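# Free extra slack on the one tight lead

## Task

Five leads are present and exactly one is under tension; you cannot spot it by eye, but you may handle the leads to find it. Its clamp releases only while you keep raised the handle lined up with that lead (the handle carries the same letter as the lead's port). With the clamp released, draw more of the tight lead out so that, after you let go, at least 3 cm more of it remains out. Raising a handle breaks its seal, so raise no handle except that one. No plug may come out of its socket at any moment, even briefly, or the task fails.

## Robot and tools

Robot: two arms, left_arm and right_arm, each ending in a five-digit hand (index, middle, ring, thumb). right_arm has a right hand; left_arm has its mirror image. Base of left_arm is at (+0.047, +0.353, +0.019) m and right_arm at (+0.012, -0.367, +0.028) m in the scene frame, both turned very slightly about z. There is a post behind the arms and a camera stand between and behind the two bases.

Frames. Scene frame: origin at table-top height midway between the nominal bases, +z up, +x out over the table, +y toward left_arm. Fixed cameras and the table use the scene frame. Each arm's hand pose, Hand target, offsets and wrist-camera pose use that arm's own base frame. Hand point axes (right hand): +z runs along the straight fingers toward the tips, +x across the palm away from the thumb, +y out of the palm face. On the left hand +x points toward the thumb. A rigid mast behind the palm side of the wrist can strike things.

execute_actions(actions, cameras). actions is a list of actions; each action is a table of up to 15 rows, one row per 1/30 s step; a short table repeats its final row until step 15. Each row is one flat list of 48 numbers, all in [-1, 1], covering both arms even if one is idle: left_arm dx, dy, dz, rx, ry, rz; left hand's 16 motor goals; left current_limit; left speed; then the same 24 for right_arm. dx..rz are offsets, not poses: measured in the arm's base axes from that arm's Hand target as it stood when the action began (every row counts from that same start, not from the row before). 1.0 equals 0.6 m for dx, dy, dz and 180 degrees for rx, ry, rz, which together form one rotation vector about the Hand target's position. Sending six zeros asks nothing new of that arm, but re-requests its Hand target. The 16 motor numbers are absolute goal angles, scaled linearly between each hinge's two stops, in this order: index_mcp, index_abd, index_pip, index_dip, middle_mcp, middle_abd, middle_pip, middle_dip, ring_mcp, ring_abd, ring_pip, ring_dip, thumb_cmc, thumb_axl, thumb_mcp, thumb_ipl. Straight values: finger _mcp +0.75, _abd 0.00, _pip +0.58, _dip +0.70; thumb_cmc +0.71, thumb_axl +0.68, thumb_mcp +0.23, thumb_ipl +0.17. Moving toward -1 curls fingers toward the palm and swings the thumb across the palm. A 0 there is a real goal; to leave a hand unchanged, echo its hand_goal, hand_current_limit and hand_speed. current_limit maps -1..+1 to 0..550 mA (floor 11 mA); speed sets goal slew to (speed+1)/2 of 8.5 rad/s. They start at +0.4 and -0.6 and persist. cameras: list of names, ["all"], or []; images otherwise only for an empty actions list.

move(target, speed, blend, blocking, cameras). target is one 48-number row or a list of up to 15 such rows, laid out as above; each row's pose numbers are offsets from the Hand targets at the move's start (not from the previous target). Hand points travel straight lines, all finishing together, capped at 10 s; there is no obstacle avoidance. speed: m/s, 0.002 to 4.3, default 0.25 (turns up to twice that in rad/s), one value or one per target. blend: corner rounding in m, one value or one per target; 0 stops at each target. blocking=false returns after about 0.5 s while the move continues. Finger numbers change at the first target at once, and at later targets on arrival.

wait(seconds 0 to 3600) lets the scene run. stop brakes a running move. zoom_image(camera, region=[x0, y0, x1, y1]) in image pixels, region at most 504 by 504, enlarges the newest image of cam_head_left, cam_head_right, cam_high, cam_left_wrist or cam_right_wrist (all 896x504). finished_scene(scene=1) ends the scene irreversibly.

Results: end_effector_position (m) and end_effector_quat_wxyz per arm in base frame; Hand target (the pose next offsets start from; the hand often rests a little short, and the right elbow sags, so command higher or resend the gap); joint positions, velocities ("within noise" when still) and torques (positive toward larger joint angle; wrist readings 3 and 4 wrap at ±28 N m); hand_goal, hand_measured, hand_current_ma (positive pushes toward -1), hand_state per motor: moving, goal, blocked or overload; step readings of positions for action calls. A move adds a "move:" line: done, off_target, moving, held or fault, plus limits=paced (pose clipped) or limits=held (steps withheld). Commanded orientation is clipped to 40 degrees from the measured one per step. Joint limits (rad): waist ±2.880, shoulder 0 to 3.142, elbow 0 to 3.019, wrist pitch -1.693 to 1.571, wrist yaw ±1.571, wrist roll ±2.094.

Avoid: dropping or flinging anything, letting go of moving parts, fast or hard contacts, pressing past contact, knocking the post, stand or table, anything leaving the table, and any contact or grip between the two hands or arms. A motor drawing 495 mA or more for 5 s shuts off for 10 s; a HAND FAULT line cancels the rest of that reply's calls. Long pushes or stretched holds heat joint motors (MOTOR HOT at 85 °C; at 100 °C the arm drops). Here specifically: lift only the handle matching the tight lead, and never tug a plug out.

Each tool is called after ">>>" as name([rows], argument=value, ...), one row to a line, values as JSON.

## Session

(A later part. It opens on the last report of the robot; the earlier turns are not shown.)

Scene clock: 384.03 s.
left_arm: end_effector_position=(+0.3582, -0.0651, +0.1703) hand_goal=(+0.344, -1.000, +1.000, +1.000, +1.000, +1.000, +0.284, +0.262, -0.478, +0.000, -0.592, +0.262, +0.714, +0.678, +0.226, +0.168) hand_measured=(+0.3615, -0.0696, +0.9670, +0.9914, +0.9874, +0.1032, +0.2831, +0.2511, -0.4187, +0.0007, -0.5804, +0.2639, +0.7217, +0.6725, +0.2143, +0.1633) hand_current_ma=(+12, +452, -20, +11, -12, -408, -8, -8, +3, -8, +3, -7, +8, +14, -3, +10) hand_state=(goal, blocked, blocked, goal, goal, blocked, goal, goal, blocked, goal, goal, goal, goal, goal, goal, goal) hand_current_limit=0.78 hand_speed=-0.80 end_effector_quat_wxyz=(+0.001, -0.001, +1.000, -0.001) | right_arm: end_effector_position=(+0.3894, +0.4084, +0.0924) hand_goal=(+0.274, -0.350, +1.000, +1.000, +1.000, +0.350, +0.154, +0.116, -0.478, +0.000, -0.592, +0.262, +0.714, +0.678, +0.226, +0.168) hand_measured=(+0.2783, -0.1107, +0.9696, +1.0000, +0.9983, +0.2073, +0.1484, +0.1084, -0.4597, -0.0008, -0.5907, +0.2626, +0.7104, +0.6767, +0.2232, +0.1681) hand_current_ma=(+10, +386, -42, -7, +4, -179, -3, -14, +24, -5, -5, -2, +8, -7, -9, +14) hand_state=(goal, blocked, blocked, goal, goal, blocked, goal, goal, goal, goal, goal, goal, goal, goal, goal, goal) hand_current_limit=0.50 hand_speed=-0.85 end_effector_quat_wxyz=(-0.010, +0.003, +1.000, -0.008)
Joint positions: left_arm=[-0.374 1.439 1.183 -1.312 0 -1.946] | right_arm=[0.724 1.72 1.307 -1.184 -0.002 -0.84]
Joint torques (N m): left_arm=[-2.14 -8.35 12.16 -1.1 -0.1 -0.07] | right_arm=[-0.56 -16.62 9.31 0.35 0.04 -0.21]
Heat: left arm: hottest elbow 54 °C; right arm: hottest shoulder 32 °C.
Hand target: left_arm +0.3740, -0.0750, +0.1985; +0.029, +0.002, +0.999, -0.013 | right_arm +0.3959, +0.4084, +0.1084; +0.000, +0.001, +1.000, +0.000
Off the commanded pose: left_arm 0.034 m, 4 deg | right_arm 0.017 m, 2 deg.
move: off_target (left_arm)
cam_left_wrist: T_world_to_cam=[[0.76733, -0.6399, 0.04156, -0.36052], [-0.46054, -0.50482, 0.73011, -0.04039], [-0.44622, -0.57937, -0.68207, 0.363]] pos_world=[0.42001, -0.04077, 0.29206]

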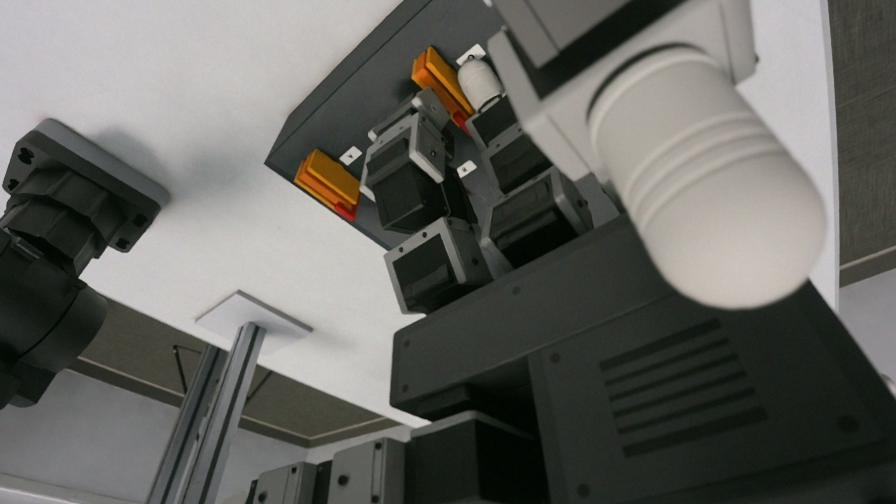

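>>> move(target=[0.0065,-0.0045,0.0133,-0.0023,-0.0055,0, 0.343,-1,1,1, 1,1,0.284,0.261, -0.479,0,-0.592,0.261, 0.714,0.678,0.226,0.168, 0.85,-0.8, 0,0,0,0,0,0, 0.2745,-0.35,1,1, 1,0.35,0.153,0.116, -0.479,0,-0.592,0.261, 0.714,0.678,0.226,0.168, 0.5,-0.85], speed=0.03, cameras=["cam_left_wrist"])

>>> zoom_image(camera="cam_left_wrist", region=[360, 0, 560, 160])

Scene clock: 385.13 s.
left_arm: end_effector_position=(+0.3581, -0.0651, +0.1710) hand_goal=(+0.344, -1.000, +1.000, +1.000, +1.000, +1.000, +0.284, +0.262, -0.478, +0.000, -0.592, +0.262, +0.714, +0.678, +0.226, +0.168) hand_measured=(+0.3651, -0.0711, +0.9645, +0.9888, +0.9862, +0.1032, +0.2818, +0.2588, -0.4187, +0.0007, -0.5804, +0.2639, +0.7217, +0.6725, +0.2143, +0.1633) hand_current_ma=(-2, +443, -13, -2, -12, -410, +1, +2, +6, -4, -7, -5, +7, +9, +3, +1) hand_state=(blocked, blocked, blocked, goal, goal, blocked, goal, goal, blocked, goal, goal, goal, goal, goal, goal, goal) hand_current_limit=0.85 hand_speed=-0.80 end_effector_quat_wxyz=(+0.001, -0.002, +1.000, +0.000) | right_arm: end_effector_position=(+0.3894, +0.4084, +0.0924) hand_goal=(+0.274, -0.350, +1.000, +1.000, +1.000, +0.350, +0.154, +0.116, -0.478, +0.000, -0.592, +0.262, +0.714, +0.678, +0.226, +0.168) hand_measured=(+0.2783, -0.1107, +0.9683, +1.0000, +0.9983, +0.2073, +0.1484, +0.1097, -0.4597, +0.0007, -0.5907, +0.2613, +0.7104, +0.6777, +0.2232, +0.1672) hand_current_ma=(+6, +386, -43, -7, +5, -179, -2, -10, +19, -5, -8, +1, +13, -4, -9, +11) hand_state=(goal, blocked, blocked, goal, goal, blocked, goal, goal, goal, goal, goal, goal, goal, goal, goal, goal) hand_current_limit=0.50 hand_speed=-0.85 end_effector_quat_wxyz=(-0.010, +0.003, +1.000, -0.008)
Joint positions: left_arm=[-0.374 1.439 1.185 -1.314 0 -1.948] | right_arm=[0.724 1.72 1.307 -1.184 -0.002 -0.84]
Joint torques (N m): left_arm=[-2.14 -9.35 13.55 -1.11 -0.09 -0.09] | right_arm=[-0.56 -16.56 9.31 0.35 0.05 -0.21]
Heat: left arm: hottest elbow 54 °C; right arm: hottest shoulder 32 °C.
Hand target: left_arm +0.3778, -0.0777, +0.2065; +0.038, +0.001, +0.999, -0.016 | right_arm +0.3959, +0.4084, +0.1084; +0.000, +0.001, +1.000, +0.000
Off the commanded pose: left_arm 0.043 m, 5 deg | right_arm 0.017 m, 2 deg.
move: off_target (left_arm)
cam_left_wrist: T_world_to_cam=[[0.76858, -0.63842, 0.04123, -0.36084], [-0.45934, -0.50584, 0.73016, -0.04151], [-0.4453, -0.58013, -0.68203, 0.363]] pos_world=[0.41991, -0.04077, 0.29276]

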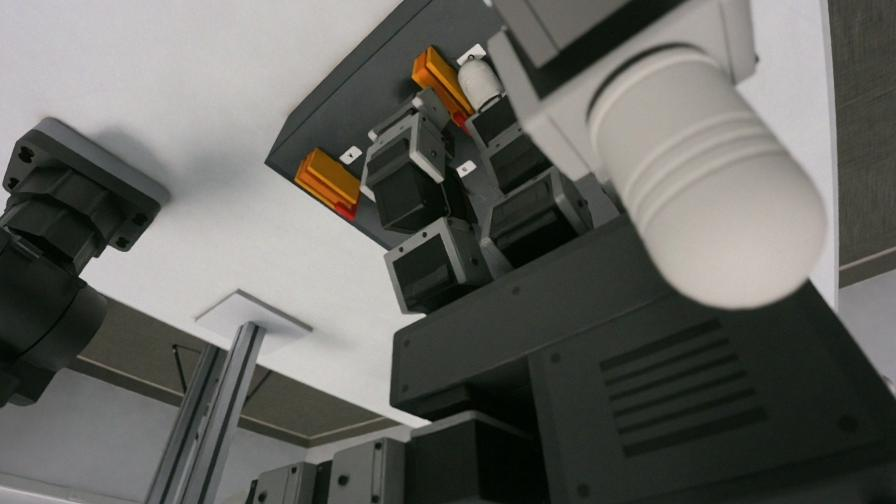

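Scaled by 2.520 from the camera's image (finer frame: 1280x720).

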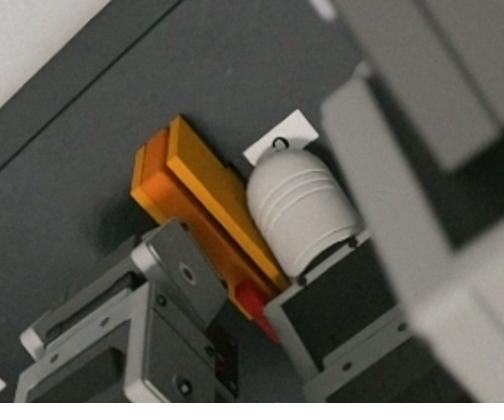

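>>> move(target=[0.0065,-0.0045,0.0133,-0.0023,-0.0055,0, 0.343,-1,1,1, 1,1,0.284,0.261, -0.479,0,-0.592,0.261, 0.714,0.678,0.226,0.168, 0.85,-0.8, 0,0,0,0,0,0, 0.2745,-0.35,1,1, 1,0.35,0.153,0.116, -0.479,0,-0.592,0.261, 0.714,0.678,0.226,0.168, 0.5,-0.85], speed=0.03, cameras=["cam_left_wrist"])

>>> zoom_image(camera="cam_left_wrist", region=[360, 0, 560, 160])

Scene clock: 386.07 s.
left_arm: end_effector_position=(+0.3580, -0.0654, +0.1730) hand_goal=(+0.344, -1.000, +1.000, +1.000, +1.000, +1.000, +0.284, +0.262, -0.478, +0.000, -0.592, +0.262, +0.714, +0.678, +0.226, +0.168) hand_measured=(+0.3688, -0.0770, +0.9632, +0.9837, +0.9850, +0.1223, +0.2870, +0.2715, -0.4187, +0.0021, -0.5817, +0.2639, +0.7217, +0.6725, +0.2143, +0.1633) hand_current_ma=(+7, +442, -7, -7, -3, -398, -6, +2, +10, -6, -8, -4, +2, +9, +10, +7) hand_state=(blocked, blocked, blocked, goal, goal, blocked, goal, goal, blocked, goal, goal, goal, goal, goal, goal, goal) hand_current_limit=0.85 hand_speed=-0.80 end_effector_quat_wxyz=(+0.000, -0.002, +1.000, +0.000) | right_arm: end_effector_position=(+0.3894, +0.4084, +0.0924) hand_goal=(+0.274, -0.350, +1.000, +1.000, +1.000, +0.350, +0.154, +0.116, -0.478, +0.000, -0.592, +0.262, +0.714, +0.678, +0.226, +0.168) hand_measured=(+0.2783, -0.1107, +0.9696, +1.0000, +0.9983, +0.2073, +0.1484, +0.1097, -0.4597, -0.0008, -0.5894, +0.2613, +0.7104, +0.6767, +0.2232, +0.1681) hand_current_ma=(+7, +383, -43, -7, +8, -177, +1, -14, +21, -4, -6, +1, +14, -3, -9, +11) hand_state=(goal, blocked, blocked, goal, goal, blocked, goal, goal, goal, goal, goal, goal, goal, goal, goal, goal) hand_current_limit=0.50 hand_speed=-0.85 end_effector_quat_wxyz=(-0.010, +0.003, +1.000, -0.008)
Joint positions: left_arm=[-0.375 1.439 1.19 -1.321 0 -1.949] | right_arm=[0.724 1.72 1.307 -1.184 -0.002 -0.84]
Joint torques (N m): left_arm=[-2.14 -9.82 14.38 -1.24 -0.07 -0.05] | right_arm=[-0.44 -16.56 9.31 0.36 0.04 -0.21]
Heat: left arm: hottest elbow 54 °C; right arm: hottest shoulder 32 °C.
Hand target: left_arm +0.3818, -0.0804, +0.2145; +0.047, +0.002, +0.999, -0.020 | right_arm +0.3959, +0.4084, +0.1084; +0.000, +0.001, +1.000, +0.000
Off the commanded pose: left_arm 0.050 m, 6 deg | right_arm 0.017 m, 2 deg.
move: off_target (left_arm)
cam_left_wrist: T_world_to_cam=[[0.76864, -0.63846, 0.03941, -0.36067], [-0.45806, -0.50635, 0.73061, -0.04362], [-0.44651, -0.57963, -0.68165, 0.36452]] pos_world=[0.42001, -0.04107, 0.29456]

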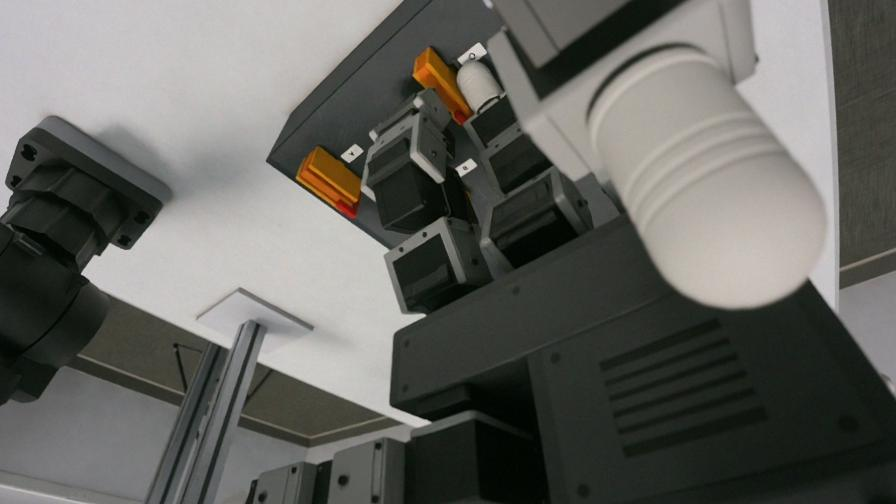

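Scaled by 2.520 from the camera's image (finer frame: 1280x720).

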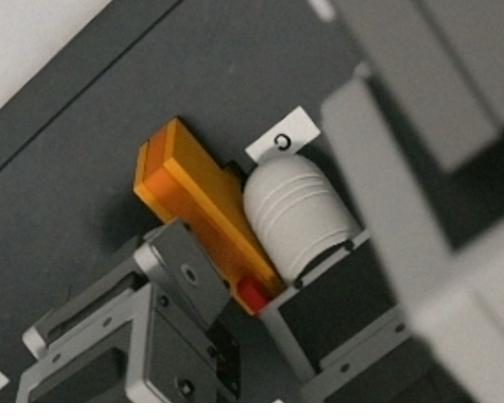

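>>> move(target=[0.003,-0.002,0.0067,-0.001,-0.0022,0, 0.343,-1,1,1, 1,1,0.284,0.261, -0.479,0,-0.592,0.261, 0.714,0.678,0.226,0.168, 0.85,-0.8, 0,0,0,0,0,0, 0.2745,-0.35,1,1, 1,0.35,0.153,0.116, -0.479,0,-0.592,0.261, 0.714,0.678,0.226,0.168, 0.5,-0.85], speed=0.02, cameras=["cam_left_wrist"])

>>> zoom_image(camera="cam_left_wrist", region=[360, 0, 560, 160])

Scene clock: 387.07 s.
left_arm: end_effector_position=(+0.3581, -0.0655, +0.1743) hand_goal=(+0.344, -1.000, +1.000, +1.000, +1.000, +1.000, +0.284, +0.262, -0.478, +0.000, -0.592, +0.262, +0.714, +0.678, +0.226, +0.168) hand_measured=(+0.3712, -0.0755, +0.9632, +0.9799, +0.9838, +0.1223, +0.2870, +0.2753, -0.4175, +0.0021, -0.5817, +0.2626, +0.7217, +0.6725, +0.2143, +0.1633) hand_current_ma=(+1, +445, -5, -9, -2, -401, +4, +7, +13, -8, -5, -2, +16, +14, +12, +10) hand_state=(blocked, blocked, blocked, blocked, goal, blocked, goal, goal, blocked, goal, goal, goal, goal, goal, goal, goal) hand_current_limit=0.85 hand_speed=-0.80 end_effector_quat_wxyz=(+0.000, -0.002, +1.000, +0.000) | right_arm: end_effector_position=(+0.3894, +0.4084, +0.0924) hand_goal=(+0.274, -0.350, +1.000, +1.000, +1.000, +0.350, +0.154, +0.116, -0.478, +0.000, -0.592, +0.262, +0.714, +0.678, +0.226, +0.168) hand_measured=(+0.2771, -0.1121, +0.9683, +0.9990, +0.9983, +0.2073, +0.1484, +0.1097, -0.4597, +0.0007, -0.5907, +0.2626, +0.7104, +0.6767, +0.2232, +0.1681) hand_current_ma=(+9, +383, -41, -6, +6, -178, -2, -13, +22, -7, -5, -1, +6, -8, -6, +9) hand_state=(goal, blocked, blocked, goal, goal, blocked, goal, goal, goal, goal, goal, goal, goal, goal, goal, goal) hand_current_limit=0.50 hand_speed=-0.85 end_effector_quat_wxyz=(-0.010, +0.003, +1.000, -0.008)
Joint positions: left_arm=[-0.375 1.439 1.193 -1.325 0 -1.949] | right_arm=[0.724 1.72 1.307 -1.184 -0.002 -0.84]
Joint torques (N m): left_arm=[-1.85 -9.82 14.75 -1.07 -0.08 -0.1] | right_arm=[-0.5 -16.62 9.31 0.35 0.05 -0.21]
Heat: left arm: hottest elbow 54 °C; right arm: hottest shoulder 32 °C.
Hand target: left_arm +0.3836, -0.0815, +0.2186; +0.050, +0.001, +0.999, -0.021 | right_arm +0.3959, +0.4084, +0.1084; +0.000, +0.001, +1.000, +0.000
Off the commanded pose: left_arm 0.054 m, 6 deg | right_arm 0.017 m, 2 deg.
move: off_target (left_arm)
cam_left_wrist: T_world_to_cam=[[0.76865, -0.6385, 0.03869, -0.36073], [-0.45754, -0.50652, 0.73082, -0.04482], [-0.44703, -0.57945, -0.68148, 0.36561]] pos_world=[0.42021, -0.04117, 0.29586]

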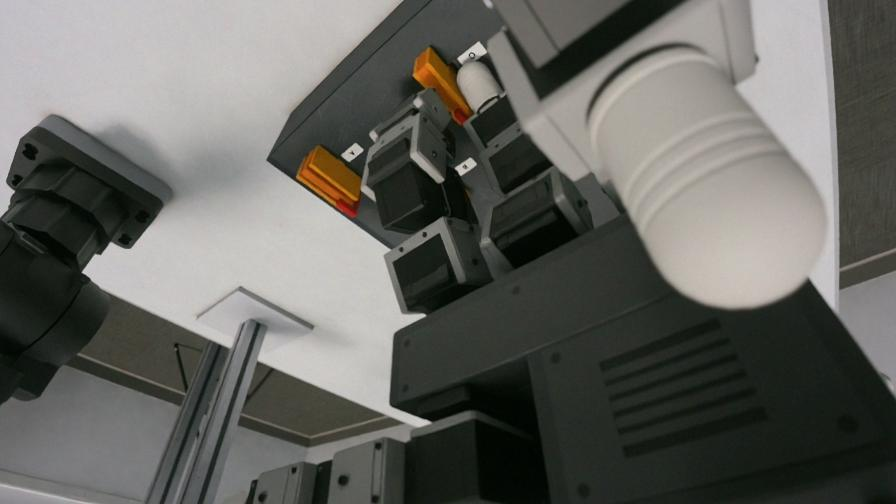

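Scaled by 2.520 from the camera's image (finer frame: 1280x720).

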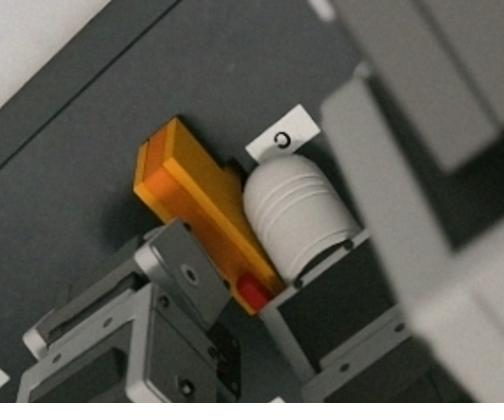

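>>> move(target=[0.0045,-0.003,0.01,-0.0015,-0.0033,0, 0.343,-1,1,1, 1,1,0.284,0.261, -0.479,0,-0.592,0.261, 0.714,0.678,0.226,0.168, 0.85,-0.8, 0,0,0,0,0,0, 0.2745,-0.35,1,1, 1,0.35,0.153,0.116, -0.479,0,-0.592,0.261, 0.714,0.678,0.226,0.168, 0.5,-0.85], speed=0.02, cameras=["cam_left_wrist","cam_head_right"])

>>> zoom_image(camera="cam_left_wrist", region=[360, 0, 560, 160])

>>> zoom_image(camera="cam_head_right", region=[220, 210, 330, 330])

Scene clock: 388.50 s.
left_arm: end_effector_position=(+0.3597, -0.0669, +0.1794) hand_goal=(+0.344, -1.000, +1.000, +1.000, +1.000, +1.000, +0.284, +0.262, -0.478, +0.000, -0.592, +0.262, +0.714, +0.678, +0.226, +0.168) hand_measured=(+0.3712, -0.0770, +0.9619, +0.9761, +0.9814, +0.1223, +0.2870, +0.2779, -0.4187, +0.0021, -0.5817, +0.2639, +0.7217, +0.6725, +0.2143, +0.1633) hand_current_ma=(+5, +441, -18, -11, -12, -402, -3, +11, +10, -15, -4, -2, +6, +8, -2, +1) hand_state=(blocked, blocked, blocked, blocked, goal, blocked, goal, goal, blocked, goal, goal, goal, goal, goal, goal, goal) hand_current_limit=0.85 hand_speed=-0.80 end_effector_quat_wxyz=(+0.001, -0.001, +1.000, +0.000) | right_arm: end_effector_position=(+0.3894, +0.4084, +0.0924) hand_goal=(+0.274, -0.350, +1.000, +1.000, +1.000, +0.350, +0.154, +0.116, -0.478, +0.000, -0.592, +0.262, +0.714, +0.678, +0.226, +0.168) hand_measured=(+0.2783, -0.1107, +0.9696, +0.9990, +0.9983, +0.2073, +0.1484, +0.1097, -0.4597, +0.0007, -0.5907, +0.2626, +0.7104, +0.6777, +0.2232, +0.1672) hand_current_ma=(+10, +380, -42, -9, +7, -179, -2, -13, +19, +0, -4, +0, +9, -9, -5, +13) hand_state=(goal, blocked, blocked, goal, goal, blocked, goal, goal, goal, goal, goal, goal, goal, goal, goal, goal) hand_current_limit=0.50 hand_speed=-0.85 end_effector_quat_wxyz=(-0.010, +0.003, +1.000, -0.008)
Joint positions: left_arm=[-0.377 1.439 1.207 -1.337 0 -1.949] | right_arm=[0.724 1.72 1.307 -1.184 -0.002 -0.84]
Joint torques (N m): left_arm=[-2.26 -9.11 14.74 -0.99 -0.06 -0.1] | right_arm=[-0.62 -16.5 9.29 0.35 0.05 -0.2]
Heat: left arm: hottest elbow 55 °C; right arm: hottest shoulder 32 °C.
Hand target: left_arm +0.3864, -0.0834, +0.2246; +0.055, +0.001, +0.998, -0.024 | right_arm +0.3959, +0.4084, +0.1084; +0.000, +0.001, +1.000, +0.000
Off the commanded pose: left_arm 0.055 m, 7 deg | right_arm 0.017 m, 2 deg.
move: off_target (left_arm)
cam_left_wrist: T_world_to_cam=[[0.76783, -0.63936, 0.04086, -0.36317], [-0.4597, -0.50541, 0.73023, -0.04759], [-0.44623, -0.57947, -0.68198, 0.36874]] pos_world=[0.42151, -0.04257, 0.30106]
Images, in order (width x height): cam_head_right 896x504, cam_left_wrist 896x504.

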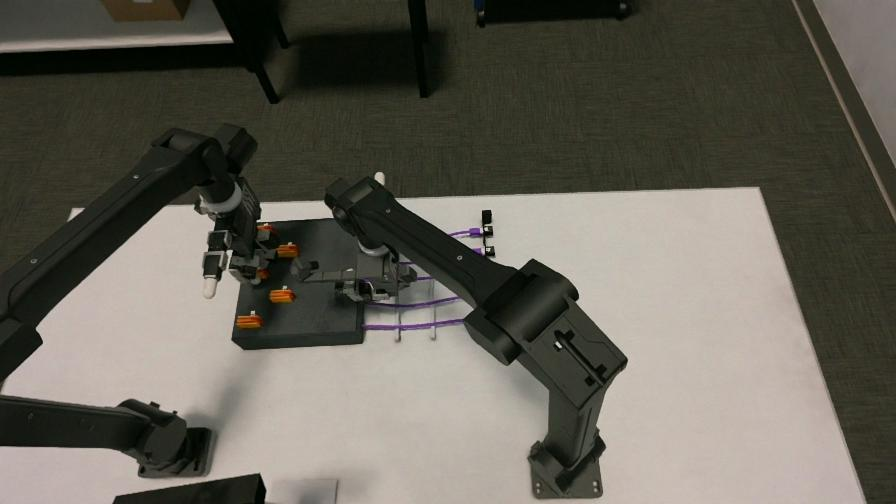

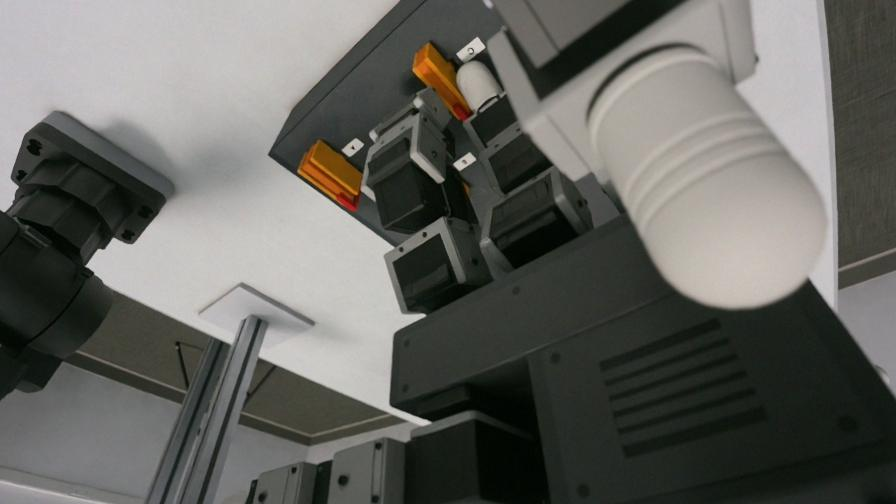

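Scaled by 2.520 from the camera's image (finer frame: 1280x720).

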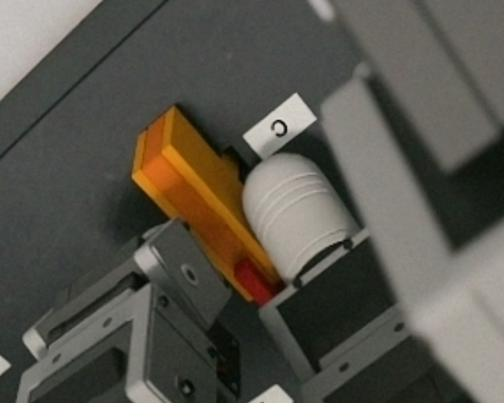

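Scaled by 4.200 from the camera's image (finer frame: 1280x720).

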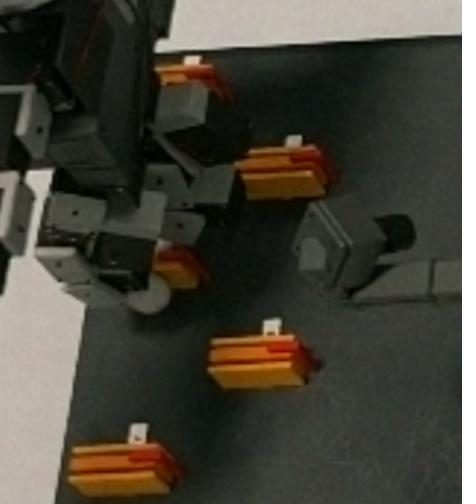

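>>> move(target=[-0.0,0.0,-0.045,0.0,0.0,0, 0.343,-1,1,1, 1,1,0.284,0.261, -0.479,0,-0.592,0.261, 0.714,0.678,0.226,0.168, 0.4,-0.8, 0,0,0,0,0,0, 0.2745,-0.35,1,1, 1,0.35,0.153,0.116, -0.479,0,-0.592,0.261, 0.714,0.678,0.226,0.168, 0.5,-0.85], speed=0.03)

>>> move(target=[-0.027,0.031,-0.02,0.019,0.037,0, 0.343,0.12,1,1, 1,-0.12,0.284,0.261, -0.479,0,-0.592,0.261, 0.714,0.678,0.226,0.168, 0.2,-0.8, 0,0,0,0,0,0, 0.2745,-0.35,1,1, 1,0.35,0.153,0.116, -0.479,0,-0.592,0.261, 0.714,0.678,0.226,0.168, 0.5,-0.85], speed=0.03, cameras=["cam_left_wrist"])

>>> zoom_image(camera="cam_left_wrist", region=[360, 0, 560, 160])

Scene clock: 390.67 s.
left_arm: end_effector_position=(+0.3605, -0.0697, +0.1777) hand_goal=(+0.344, -1.000, +1.000, +1.000, +1.000, +1.000, +0.284, +0.262, -0.478, +0.000, -0.592, +0.262, +0.714, +0.678, +0.226, +0.168) hand_measured=(+0.3471, -0.0740, +0.9581, +0.9710, +0.9621, +0.1267, +0.2741, +0.2766, -0.4187, +0.0021, -0.5817, +0.2639, +0.7217, +0.6725, +0.2143, +0.1633) hand_current_ma=(+5, +392, -19, -8, -11, -366, -1, +11, +0, -2, -2, -2, +15, +12, +8, +10) hand_state=(goal, blocked, blocked, blocked, blocked, blocked, goal, goal, blocked, goal, goal, goal, goal, goal, goal, goal) hand_current_limit=0.40 hand_speed=-0.80 end_effector_quat_wxyz=(+0.002, -0.003, +1.000, -0.003) | right_arm: end_effector_position=(+0.3894, +0.4084, +0.0924) hand_goal=(+0.274, -0.350, +1.000, +1.000, +1.000, +0.350, +0.154, +0.116, -0.478, +0.000, -0.592, +0.262, +0.714, +0.678, +0.226, +0.168) hand_measured=(+0.2771, -0.1107, +0.9683, +1.0000, +0.9983, +0.2058, +0.1471, +0.1097, -0.4597, -0.0008, -0.5907, +0.2626, +0.7092, +0.6767, +0.2232, +0.1681) hand_current_ma=(+9, +380, -37, -8, +6, -179, -1, -14, +23, +1, -3, -3, +11, -7, -4, +7) hand_state=(goal, blocked, blocked, goal, goal, blocked, goal, goal, goal, goal, goal, goal, goal, goal, goal, goal) hand_current_limit=0.50 hand_speed=-0.85 end_effector_quat_wxyz=(-0.010, +0.003, +1.000, -0.008)
Joint positions: left_arm=[-0.38 1.442 1.207 -1.329 0.004 -1.957] | right_arm=[0.724 1.72 1.307 -1.184 -0.002 -0.84]
Joint torques (N m): left_arm=[-2.14 -9.35 11.06 1.61 -0.19 -0.04] | right_arm=[-0.5 -16.62 9.29 0.36 0.04 -0.2]
Heat: left arm: hottest elbow 55 °C; right arm: hottest shoulder 32 °C.
Hand target: left_arm +0.3863, -0.0834, +0.1976; +0.055, +0.001, +0.998, -0.024 | right_arm +0.3959, +0.4084, +0.1084; +0.000, +0.001, +1.000, +0.000
Off the commanded pose: left_arm 0.035 m, 7 deg | right_arm 0.017 m, 2 deg.
move: off_target (left_arm)

Scene clock: 393.17 s.
left_arm: end_effector_position=(+0.3579, -0.0647, +0.1751) hand_goal=(+0.344, +0.120, +1.000, +1.000, +1.000, -0.120, +0.284, +0.262, -0.478, +0.000, -0.592, +0.262, +0.714, +0.678, +0.226, +0.168) hand_measured=(+0.3543, +0.0446, +0.9696, +0.9837, +0.9633, -0.1004, +0.2780, +0.2753, -0.4187, +0.0021, -0.5817, +0.2639, +0.7217, +0.6725, +0.2143, +0.1633) hand_current_ma=(+13, -3, -7, -9, -6, +8, -19, +6, +3, -6, +1, -4, +17, +7, -10, +3) hand_state=(goal, blocked, blocked, goal, blocked, goal, goal, goal, blocked, goal, goal, goal, goal, goal, goal, goal) hand_current_limit=0.20 hand_speed=-0.80 end_effector_quat_wxyz=(-0.012, +0.002, +1.000, +0.008) | right_arm: end_effector_position=(+0.3894, +0.4084, +0.0924) hand_goal=(+0.274, -0.350, +1.000, +1.000, +1.000, +0.350, +0.154, +0.116, -0.478, +0.000, -0.592, +0.262, +0.714, +0.678, +0.226, +0.168) hand_measured=(+0.2783, -0.1121, +0.9696, +1.0000, +0.9983, +0.2058, +0.1484, +0.1097, -0.4597, +0.0007, -0.5894, +0.2613, +0.7104, +0.6777, +0.2222, +0.1672) hand_current_ma=(+7, +382, -43, -7, +7, -179, -4, -8, +26, -7, -8, -3, +9, -7, -5, +12) hand_state=(goal, blocked, blocked, goal, goal, blocked, goal, goal, goal, goal, goal, goal, goal, goal, goal, goal) hand_current_limit=0.50 hand_speed=-0.85 end_effector_quat_wxyz=(-0.010, +0.003, +1.000, -0.008)
Joint positions: left_arm=[-0.377 1.455 1.207 -1.352 -0.006 -1.944] | right_arm=[0.724 1.72 1.307 -1.184 -0.002 -0.84]
Joint torques (N m): left_arm=[0.32 -6.53 10.33 -0.92 -0.35 0.05] | right_arm=[-0.44 -16.56 9.29 0.36 0.04 -0.21]
Heat: left arm: hottest elbow 55 °C; right arm: hottest shoulder 32 °C.
Hand target: left_arm +0.3701, -0.0649, +0.1856; -0.003, +0.002, +1.000, +0.006 | right_arm +0.3959, +0.4084, +0.1084; +0.000, +0.001, +1.000, +0.000
Off the commanded pose: left_arm 0.016 m, 1 deg | right_arm 0.017 m, 2 deg.
move: off_target (left_arm)
cam_left_wrist: T_world_to_cam=[[0.76477, -0.64424, 0.00948, -0.35392], [-0.44333, -0.51548, 0.7333, -0.05121], [-0.46753, -0.56501, -0.67984, 0.37459]] pos_world=[0.4231, -0.04276, 0.29557]

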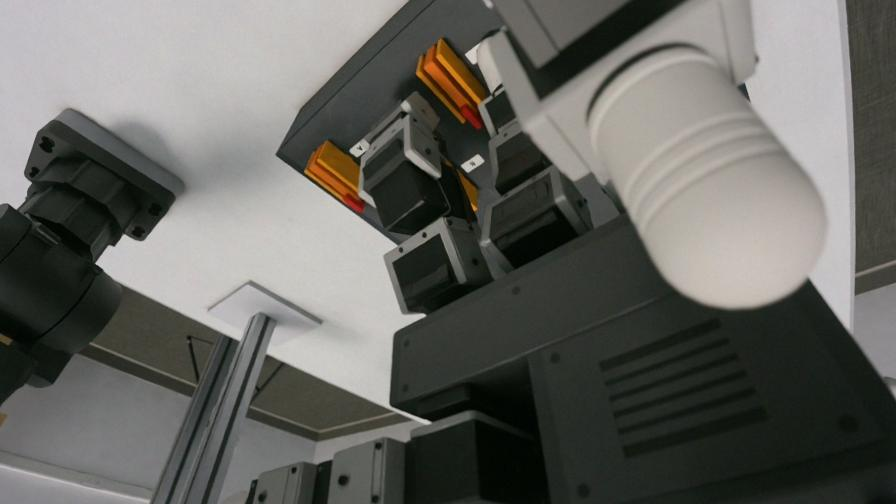

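Scaled by 2.520 from the camera's image (finer frame: 1280x720).

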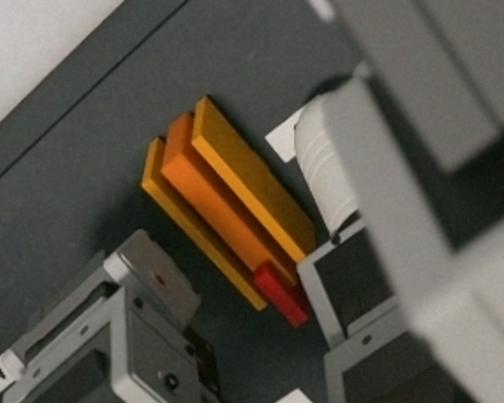

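>>> zoom_image(camera="cam_left_wrist", region=[410, 30, 500, 140])

>>> zoom_image(camera="cam_left_wrist", region=[290, 130, 380, 220])

Scaled by 4.582 from the camera's image (finer frame: 1280x720).

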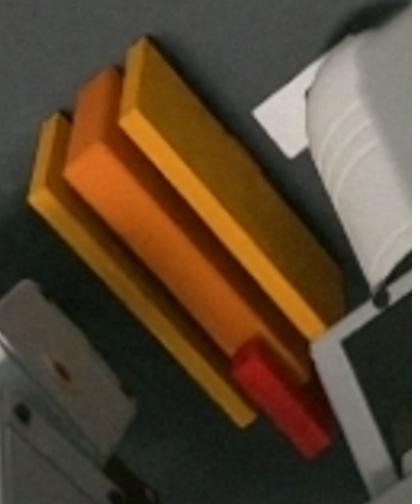

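Scaled by 5.600 from the camera's image (finer frame: 1280x720).

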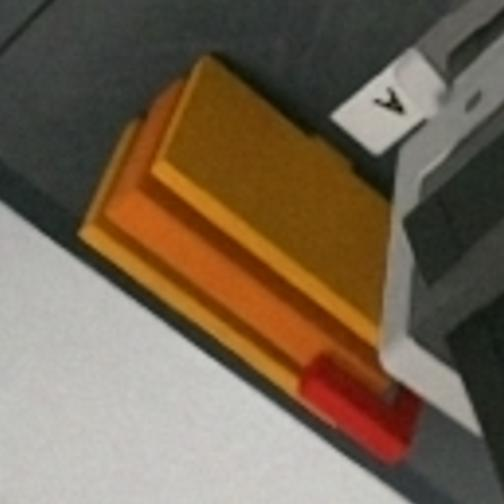

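>>> move(target=[-0.0153,0.0048,-0.0385,-0.0038,-0.002,0, 0.343,0.12,1,1, 1,-0.12,0.284,0.261, -0.479,0,-0.592,0.261, 0.714,0.678,0.226,0.168, 0.2,-0.8, 0,0,0,0,0,0, 0.2745,-0.35,1,1, 1,0.35,0.153,0.116, -0.479,0,-0.592,0.261, 0.714,0.678,0.226,0.168, 0.5,-0.85], speed=0.05, cameras=["cam_left_wrist"])

>>> zoom_image(camera="cam_left_wrist", region=[400, 30, 500, 140])

Scene clock: 397.73 s.
left_arm: end_effector_position=(+0.3622, -0.0665, +0.1681) hand_goal=(+0.344, +0.120, +1.000, +1.000, +1.000, -0.120, +0.284, +0.262, -0.478, +0.000, -0.592, +0.262, +0.714, +0.678, +0.226, +0.168) hand_measured=(+0.3531, +0.0446, +0.9696, +0.9850, +0.9850, -0.1121, +0.2523, +0.2269, -0.4187, +0.0036, -0.5817, +0.2639, +0.7217, +0.6725, +0.2133, +0.1633) hand_current_ma=(+4, -5, -6, -10, -11, +17, -2, +4, +10, -8, +0, -15, +11, +12, -1, +13) hand_state=(goal, blocked, blocked, goal, goal, goal, blocked, blocked, blocked, goal, goal, goal, goal, goal, goal, goal) hand_current_limit=0.20 hand_speed=-0.80 end_effector_quat_wxyz=(+0.001, +0.002, +1.000, +0.000) | right_arm: end_effector_position=(+0.3894, +0.4084, +0.0924) hand_goal=(+0.274, -0.350, +1.000, +1.000, +1.000, +0.350, +0.154, +0.116, -0.478, +0.000, -0.592, +0.262, +0.714, +0.678, +0.226, +0.168) hand_measured=(+0.2783, -0.1107, +0.9683, +1.0000, +0.9995, +0.2073, +0.1484, +0.1097, -0.4597, -0.0008, -0.5894, +0.2613, +0.7104, +0.6777, +0.2232, +0.1672) hand_current_ma=(+4, +386, -40, -10, +6, -178, +2, -8, +18, -4, -6, +1, +9, -9, -7, +7) hand_state=(goal, blocked, blocked, goal, goal, blocked, goal, goal, goal, goal, goal, goal, goal, goal, goal, goal) hand_current_limit=0.50 hand_speed=-0.85 end_effector_quat_wxyz=(-0.010, +0.003, +1.000, -0.008)
Joint positions: left_arm=[-0.375 1.452 1.19 -1.308 -0.001 -1.941] | right_arm=[0.724 1.72 1.307 -1.184 -0.002 -0.84]
Joint torques (N m): left_arm=[-0.56 -7.88 6.15 0.13 -0.19 0.12] | right_arm=[-0.56 -16.56 9.29 0.35 0.05 -0.21]
Heat: left arm: hottest elbow 54 °C; right arm: hottest shoulder 32 °C.
Hand target: left_arm +0.3610, -0.0619, +0.1624; +0.000, +0.002, +1.000, +0.000 | right_arm +0.3959, +0.4084, +0.1084; +0.000, +0.001, +1.000, +0.000
Off the commanded pose: left_arm 0.007 m, 0 deg | right_arm 0.017 m, 2 deg.
move: done
cam_left_wrist: T_world_to_cam=[[0.76369, -0.64435, 0.03994, -0.36318], [-0.46269, -0.50313, 0.72991, -0.0367], [-0.45022, -0.57591, -0.68237, 0.36413]] pos_world=[0.42431, -0.04278, 0.28976]

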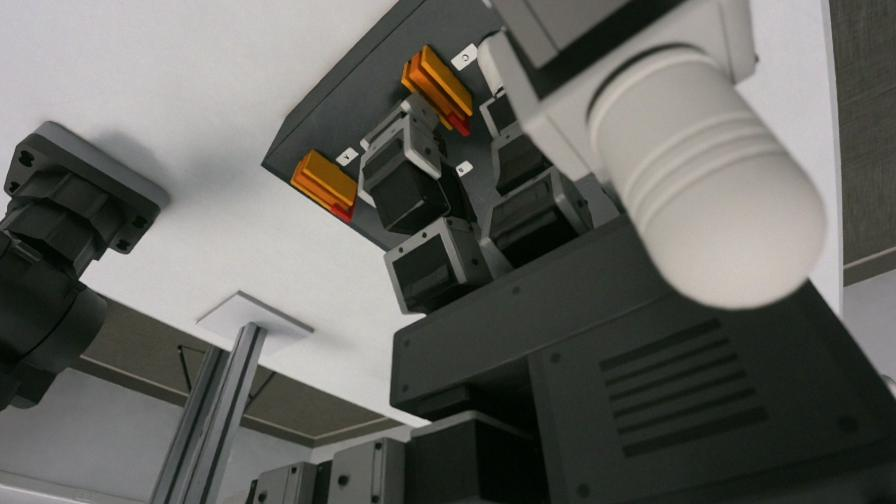

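Scaled by 4.582 from the camera's image (finer frame: 1280x720).

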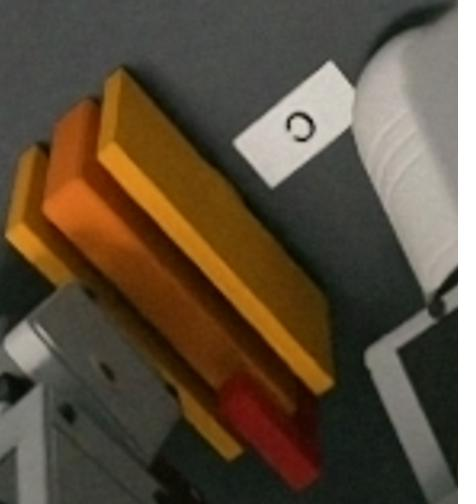

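>>> move(target=[-0.0067,0.0,0,0,0,0, 0.343,-0.3,1,1, 1,0.3,0.284,0.261, -0.479,0,-0.592,0.261, 0.714,0.678,0.226,0.168, 0.4,-0.8, 0,0,0,0,0,0, 0.2745,-0.35,1,1, 1,0.35,0.153,0.116, -0.479,0,-0.592,0.261, 0.714,0.678,0.226,0.168, 0.5,-0.85], speed=0.05)

>>> move(target=[0,0,0,0,0,0, 0.343,-1,1,1, 1,1,0.284,0.261, -0.479,0,-0.592,0.261, 0.714,0.678,0.226,0.168, 0.85,-0.6, 0,0,0,0,0,0, 0.2745,-0.35,1,1, 1,0.35,0.153,0.116, -0.479,0,-0.592,0.261, 0.714,0.678,0.226,0.168, 0.5,-0.85], speed=0.05)

>>> move(target=[0.0218,-0.0172,0.0445,-0.0057,-0.0134,0, 0.343,-1,1,1, 1,1,0.284,0.261, -0.479,0,-0.592,0.261, 0.714,0.678,0.226,0.168, 0.85,-0.6, 0,0,0,0,0,0, 0.2745,-0.35,1,1, 1,0.35,0.153,0.116, -0.479,0,-0.592,0.261, 0.714,0.678,0.226,0.168, 0.5,-0.85], speed=0.05, cameras=["cam_left_wrist"])

>>> zoom_image(camera="cam_left_wrist", region=[360, 0, 560, 160])

Scene clock: 399.20 s.
left_arm: end_effector_position=(+0.3605, -0.0658, +0.1681) hand_goal=(+0.344, -0.300, +1.000, +1.000, +1.000, +0.300, +0.284, +0.262, -0.478, +0.000, -0.592, +0.262, +0.714, +0.678, +0.226, +0.168) hand_measured=(+0.3495, -0.0066, +0.9722, +1.0000, +0.9850, -0.0653, +0.2523, +0.2269, -0.4187, +0.0007, -0.5804, +0.2639, +0.7205, +0.6725, +0.2133, +0.1633) hand_current_ma=(-5, +72, -7, -8, -7, -79, -11, -1, +3, -10, +1, -2, +5, +2, +7, +11) hand_state=(goal, blocked, blocked, goal, goal, blocked, blocked, blocked, blocked, goal, goal, goal, goal, goal, goal, goal) hand_current_limit=0.40 hand_speed=-0.80 end_effector_quat_wxyz=(+0.004, +0.002, +1.000, -0.001) | right_arm: end_effector_position=(+0.3894, +0.4084, +0.0924) hand_goal=(+0.274, -0.350, +1.000, +1.000, +1.000, +0.350, +0.154, +0.116, -0.478, +0.000, -0.592, +0.262, +0.714, +0.678, +0.226, +0.168) hand_measured=(+0.2783, -0.1107, +0.9683, +1.0000, +0.9995, +0.2058, +0.1471, +0.1097, -0.4597, -0.0008, -0.5894, +0.2613, +0.7092, +0.6767, +0.2232, +0.1681) hand_current_ma=(+8, +386, -39, -10, +6, -180, -2, -8, +17, -3, -4, -5, +9, -11, -10, +9) hand_state=(goal, blocked, blocked, goal, goal, blocked, goal, goal, goal, goal, goal, goal, goal, goal, goal, goal) hand_current_limit=0.50 hand_speed=-0.85 end_effector_quat_wxyz=(-0.010, +0.003, +1.000, -0.008)
Joint positions: left_arm=[-0.375 1.443 1.181 -1.302 -0.001 -1.941] | right_arm=[0.724 1.72 1.307 -1.184 -0.002 -0.84]
Joint torques (N m): left_arm=[-0.91 -7.65 5.9 -0.01 -0.18 0.05] | right_arm=[-0.5 -16.5 9.31 0.36 0.05 -0.2]
Heat: left arm: hottest elbow 54 °C; right arm: hottest shoulder 32 °C.
Hand target: left_arm +0.3570, -0.0619, +0.1625; +0.000, +0.002, +1.000, +0.000 | right_arm +0.3959, +0.4084, +0.1084; +0.000, +0.001, +1.000, +0.000
Off the commanded pose: left_arm 0.008 m, 0 deg | right_arm 0.017 m, 2 deg.
move: done

Scene clock: 399.70 s.
left_arm: end_effector_position=(+0.3597, -0.0657, +0.1675) hand_goal=(+0.344, -1.000, +1.000, +1.000, +1.000, +1.000, +0.284, +0.262, -0.478, +0.000, -0.592, +0.262, +0.714, +0.678, +0.226, +0.168) hand_measured=(+0.3459, -0.0228, +0.9773, +1.0000, +0.9814, +0.1076, +0.2511, +0.2320, -0.4187, -0.0008, -0.5817, +0.2639, +0.7205, +0.6725, +0.2123, +0.1633) hand_current_ma=(+5, +488, -10, +1, -11, -398, -5, -1, +7, -5, -8, -6, +11, +12, +9, +3) hand_state=(goal, moving, blocked, goal, goal, moving, blocked, blocked, blocked, goal, goal, goal, goal, goal, goal, goal) hand_current_limit=0.85 hand_speed=-0.60 end_effector_quat_wxyz=(+0.003, +0.002, +1.000, -0.001) | right_arm: end_effector_position=(+0.3894, +0.4084, +0.0924) hand_goal=(+0.274, -0.350, +1.000, +1.000, +1.000, +0.350, +0.154, +0.116, -0.478, +0.000, -0.592, +0.262, +0.714, +0.678, +0.226, +0.168) hand_measured=(+0.2771, -0.1107, +0.9683, +1.0000, +0.9983, +0.2058, +0.1484, +0.1097, -0.4597, -0.0008, -0.5907, +0.2613, +0.7104, +0.6777, +0.2232, +0.1672) hand_current_ma=(+8, +383, -39, -9, +4, -180, +1, -13, +21, -2, -8, -1, +14, -10, -8, +7) hand_state=(goal, blocked, blocked, goal, goal, blocked, goal, goal, goal, goal, goal, goal, goal, goal, goal, goal) hand_current_limit=0.50 hand_speed=-0.85 end_effector_quat_wxyz=(-0.010, +0.003, +1.000, -0.008)
Joint positions: left_arm=[-0.375 1.442 1.178 -1.302 0.001 -1.941] | right_arm=[0.724 1.72 1.307 -1.184 -0.002 -0.84]
Joint torques (N m): left_arm=[-1.26 -7.88 6.06 0.05 -0.24 0.03] | right_arm=[-0.56 -16.62 9.31 0.36 0.05 -0.21]
Heat: left arm: hottest elbow 54 °C; right arm: hottest shoulder 32 °C.
Hand target: left_arm +0.3570, -0.0619, +0.1625; +0.000, +0.002, +1.000, +0.000 | right_arm +0.3959, +0.4084, +0.1084; +0.000, +0.001, +1.000, +0.000
Off the commanded pose: left_arm 0.007 m, 0 deg | right_arm 0.017 m, 2 deg.
move: done

Scene clock: 400.73 s.
left_arm: end_effector_position=(+0.3586, -0.0655, +0.1685) hand_goal=(+0.344, -1.000, +1.000, +1.000, +1.000, +1.000, +0.284, +0.262, -0.478, +0.000, -0.592, +0.262, +0.714, +0.678, +0.226, +0.168) hand_measured=(+0.3543, -0.0403, +0.9735, +1.0000, +0.9838, +0.1091, +0.2600, +0.2333, -0.4187, +0.0007, -0.5817, +0.2639, +0.7205, +0.6725, +0.2133, +0.1633) hand_current_ma=(+26, +477, -8, -9, -12, -409, -8, -3, -2, -10, -4, +3, +12, +11, +0, +6) hand_state=(goal, blocked, blocked, goal, goal, blocked, blocked, blocked, blocked, goal, goal, goal, goal, goal, goal, goal) hand_current_limit=0.85 hand_speed=-0.60 end_effector_quat_wxyz=(+0.001, +0.000, +1.000, -0.001) | right_arm: end_effector_position=(+0.3894, +0.4084, +0.0924) hand_goal=(+0.274, -0.350, +1.000, +1.000, +1.000, +0.350, +0.154, +0.116, -0.478, +0.000, -0.592, +0.262, +0.714, +0.678, +0.226, +0.168) hand_measured=(+0.2771, -0.1107, +0.9696, +1.0000, +0.9983, +0.2073, +0.1484, +0.1097, -0.4585, -0.0008, -0.5907, +0.2613, +0.7104, +0.6767, +0.2232, +0.1672) hand_current_ma=(+5, +381, -41, -9, +7, -179, +0, -13, +23, -4, -6, -2, +9, -5, -6, +11) hand_state=(goal, blocked, blocked, goal, goal, blocked, goal, goal, goal, goal, goal, goal, goal, goal, goal, goal) hand_current_limit=0.50 hand_speed=-0.85 end_effector_quat_wxyz=(-0.010, +0.003, +1.000, -0.008)
Joint positions: left_arm=[-0.375 1.441 1.18 -1.307 0.001 -1.945] | right_arm=[0.724 1.72 1.307 -1.184 -0.002 -0.84]
Joint velocities: left_arm=[-0.015 0.005 -0.022 -0.012 0.007 -0.154] | right_arm=[within noise]
Joint torques (N m): left_arm=[-1.08 -7.71 11.1 -1.11 -0.2 -0.04] | right_arm=[-0.5 -16.56 9.31 0.36 0.04 -0.21]
Heat: left arm: hottest elbow 54 °C; right arm: hottest shoulder 32 °C.
Hand target: left_arm +0.3700, -0.0722, +0.1892; +0.021, +0.002, +1.000, -0.009 | right_arm +0.3959, +0.4084, +0.1084; +0.000, +0.001, +1.000, +0.000
Off the commanded pose: left_arm 0.025 m, 3 deg | right_arm 0.017 m, 2 deg.
move: off_target (left_arm)
cam_left_wrist: T_world_to_cam=[[0.76634, -0.64107, 0.04174, -0.36076], [-0.4613, -0.50389, 0.73028, -0.03884], [-0.44713, -0.5789, -0.68188, 0.36201]] pos_world=[0.42041, -0.04127, 0.29026]

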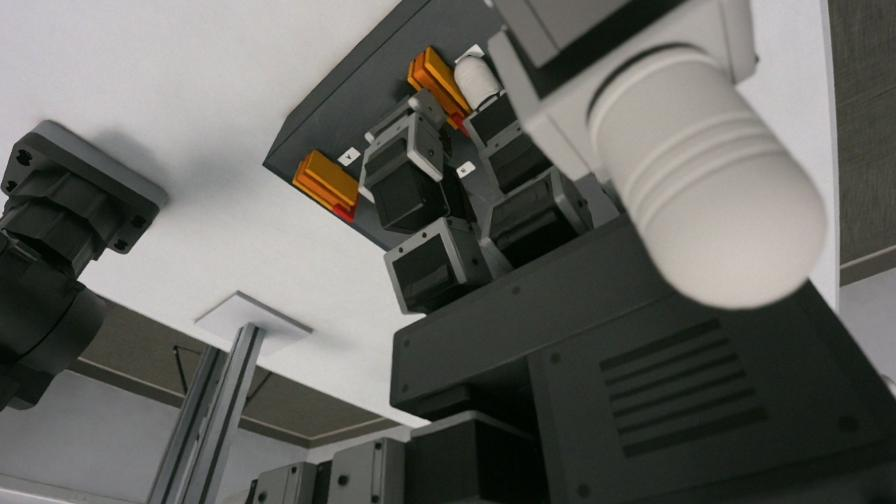

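Scaled by 2.520 from the camera's image (finer frame: 1280x720).

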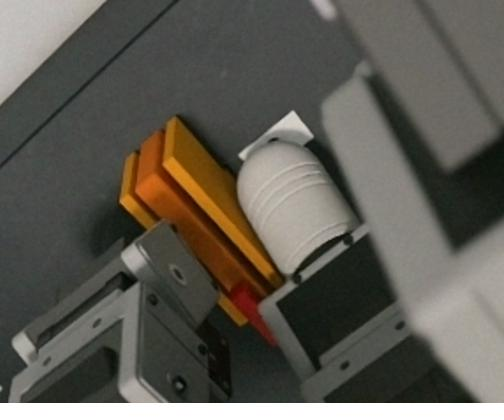

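>>> move(target=[0.0065,-0.0045,0.0133,-0.0023,-0.0055,0, 0.343,-1,1,1, 1,1,0.284,0.261, -0.479,0,-0.592,0.261, 0.714,0.678,0.226,0.168, 0.85,-0.6, 0,0,0,0,0,0, 0.2745,-0.35,1,1, 1,0.35,0.153,0.116, -0.479,0,-0.592,0.261, 0.714,0.678,0.226,0.168, 0.5,-0.85], speed=0.03, cameras=["cam_left_wrist"])

>>> zoom_image(camera="cam_left_wrist", region=[360, 0, 560, 160])

Scene clock: 401.77 s.
left_arm: end_effector_position=(+0.3588, -0.0657, +0.1691) hand_goal=(+0.344, -1.000, +1.000, +1.000, +1.000, +1.000, +0.284, +0.262, -0.478, +0.000, -0.592, +0.262, +0.714, +0.678, +0.226, +0.168) hand_measured=(+0.3543, -0.0623, +0.9696, +1.0000, +0.9826, +0.1091, +0.2613, +0.2358, -0.4187, -0.0008, -0.5817, +0.2639, +0.7217, +0.6725, +0.2123, +0.1633) hand_current_ma=(+7, +451, -16, -10, -6, -416, -18, +14, +15, -11, -5, +9, +7, +4, -9, +14) hand_state=(goal, blocked, blocked, goal, goal, blocked, blocked, blocked, blocked, goal, goal, goal, goal, goal, goal, goal) hand_current_limit=0.85 hand_speed=-0.60 end_effector_quat_wxyz=(+0.001, +0.000, +1.000, -0.001) | right_arm: end_effector_position=(+0.3894, +0.4084, +0.0924) hand_goal=(+0.274, -0.350, +1.000, +1.000, +1.000, +0.350, +0.154, +0.116, -0.478, +0.000, -0.592, +0.262, +0.714, +0.678, +0.226, +0.168) hand_measured=(+0.2771, -0.1121, +0.9696, +1.0000, +0.9983, +0.2058, +0.1484, +0.1097, -0.4597, +0.0007, -0.5907, +0.2613, +0.7104, +0.6777, +0.2222, +0.1681) hand_current_ma=(+6, +384, -38, -12, +7, -177, -1, -11, +22, -2, -5, -2, +9, -6, -5, +11) hand_state=(goal, blocked, blocked, goal, goal, blocked, goal, goal, goal, goal, goal, goal, goal, goal, goal, goal) hand_current_limit=0.50 hand_speed=-0.85 end_effector_quat_wxyz=(-0.010, +0.003, +1.000, -0.008)
Joint positions: left_arm=[-0.375 1.441 1.182 -1.309 0.001 -1.946] | right_arm=[0.724 1.72 1.307 -1.184 -0.002 -0.84]
Joint torques (N m): left_arm=[-2.32 -9.05 12.27 -1.16 -0.18 -0.04] | right_arm=[-0.5 -16.62 9.29 0.35 0.04 -0.21]
Heat: left arm: hottest elbow 54 °C; right arm: hottest shoulder 32 °C.
Hand target: left_arm +0.3739, -0.0749, +0.1972; +0.030, +0.002, +0.999, -0.012 | right_arm +0.3959, +0.4084, +0.1084; +0.000, +0.001, +1.000, +0.000
Off the commanded pose: left_arm 0.033 m, 4 deg | right_arm 0.017 m, 2 deg.
move: off_target (left_arm)
cam_left_wrist: T_world_to_cam=[[0.76681, -0.64049, 0.04207, -0.36119], [-0.46113, -0.50412, 0.73022, -0.03927], [-0.44649, -0.57934, -0.68192, 0.36206]] pos_world=[0.42051, -0.04137, 0.29076]

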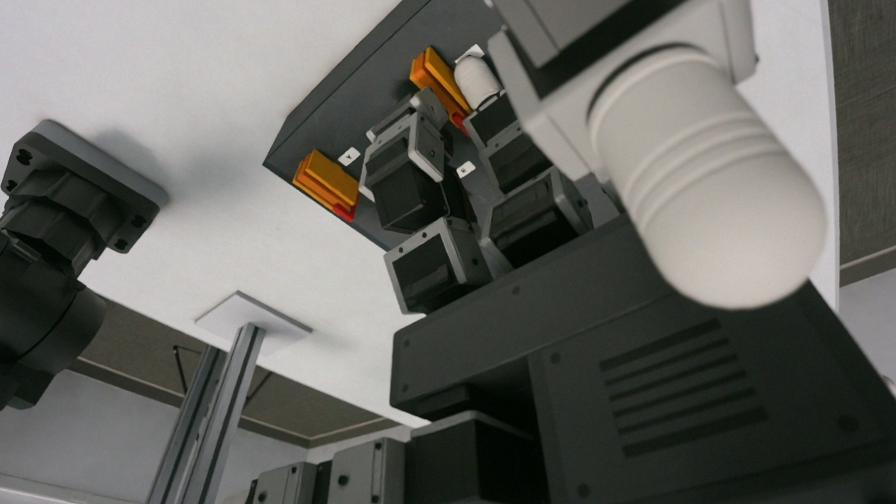

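Scaled by 2.520 from the camera's image (finer frame: 1280x720).

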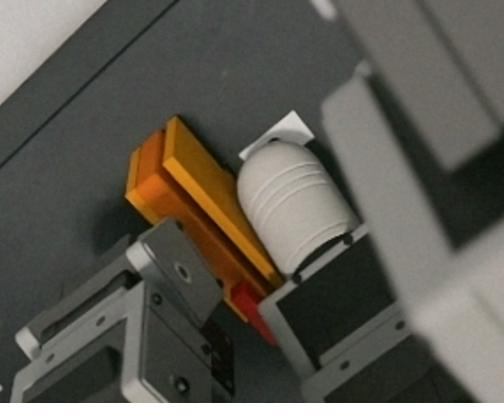

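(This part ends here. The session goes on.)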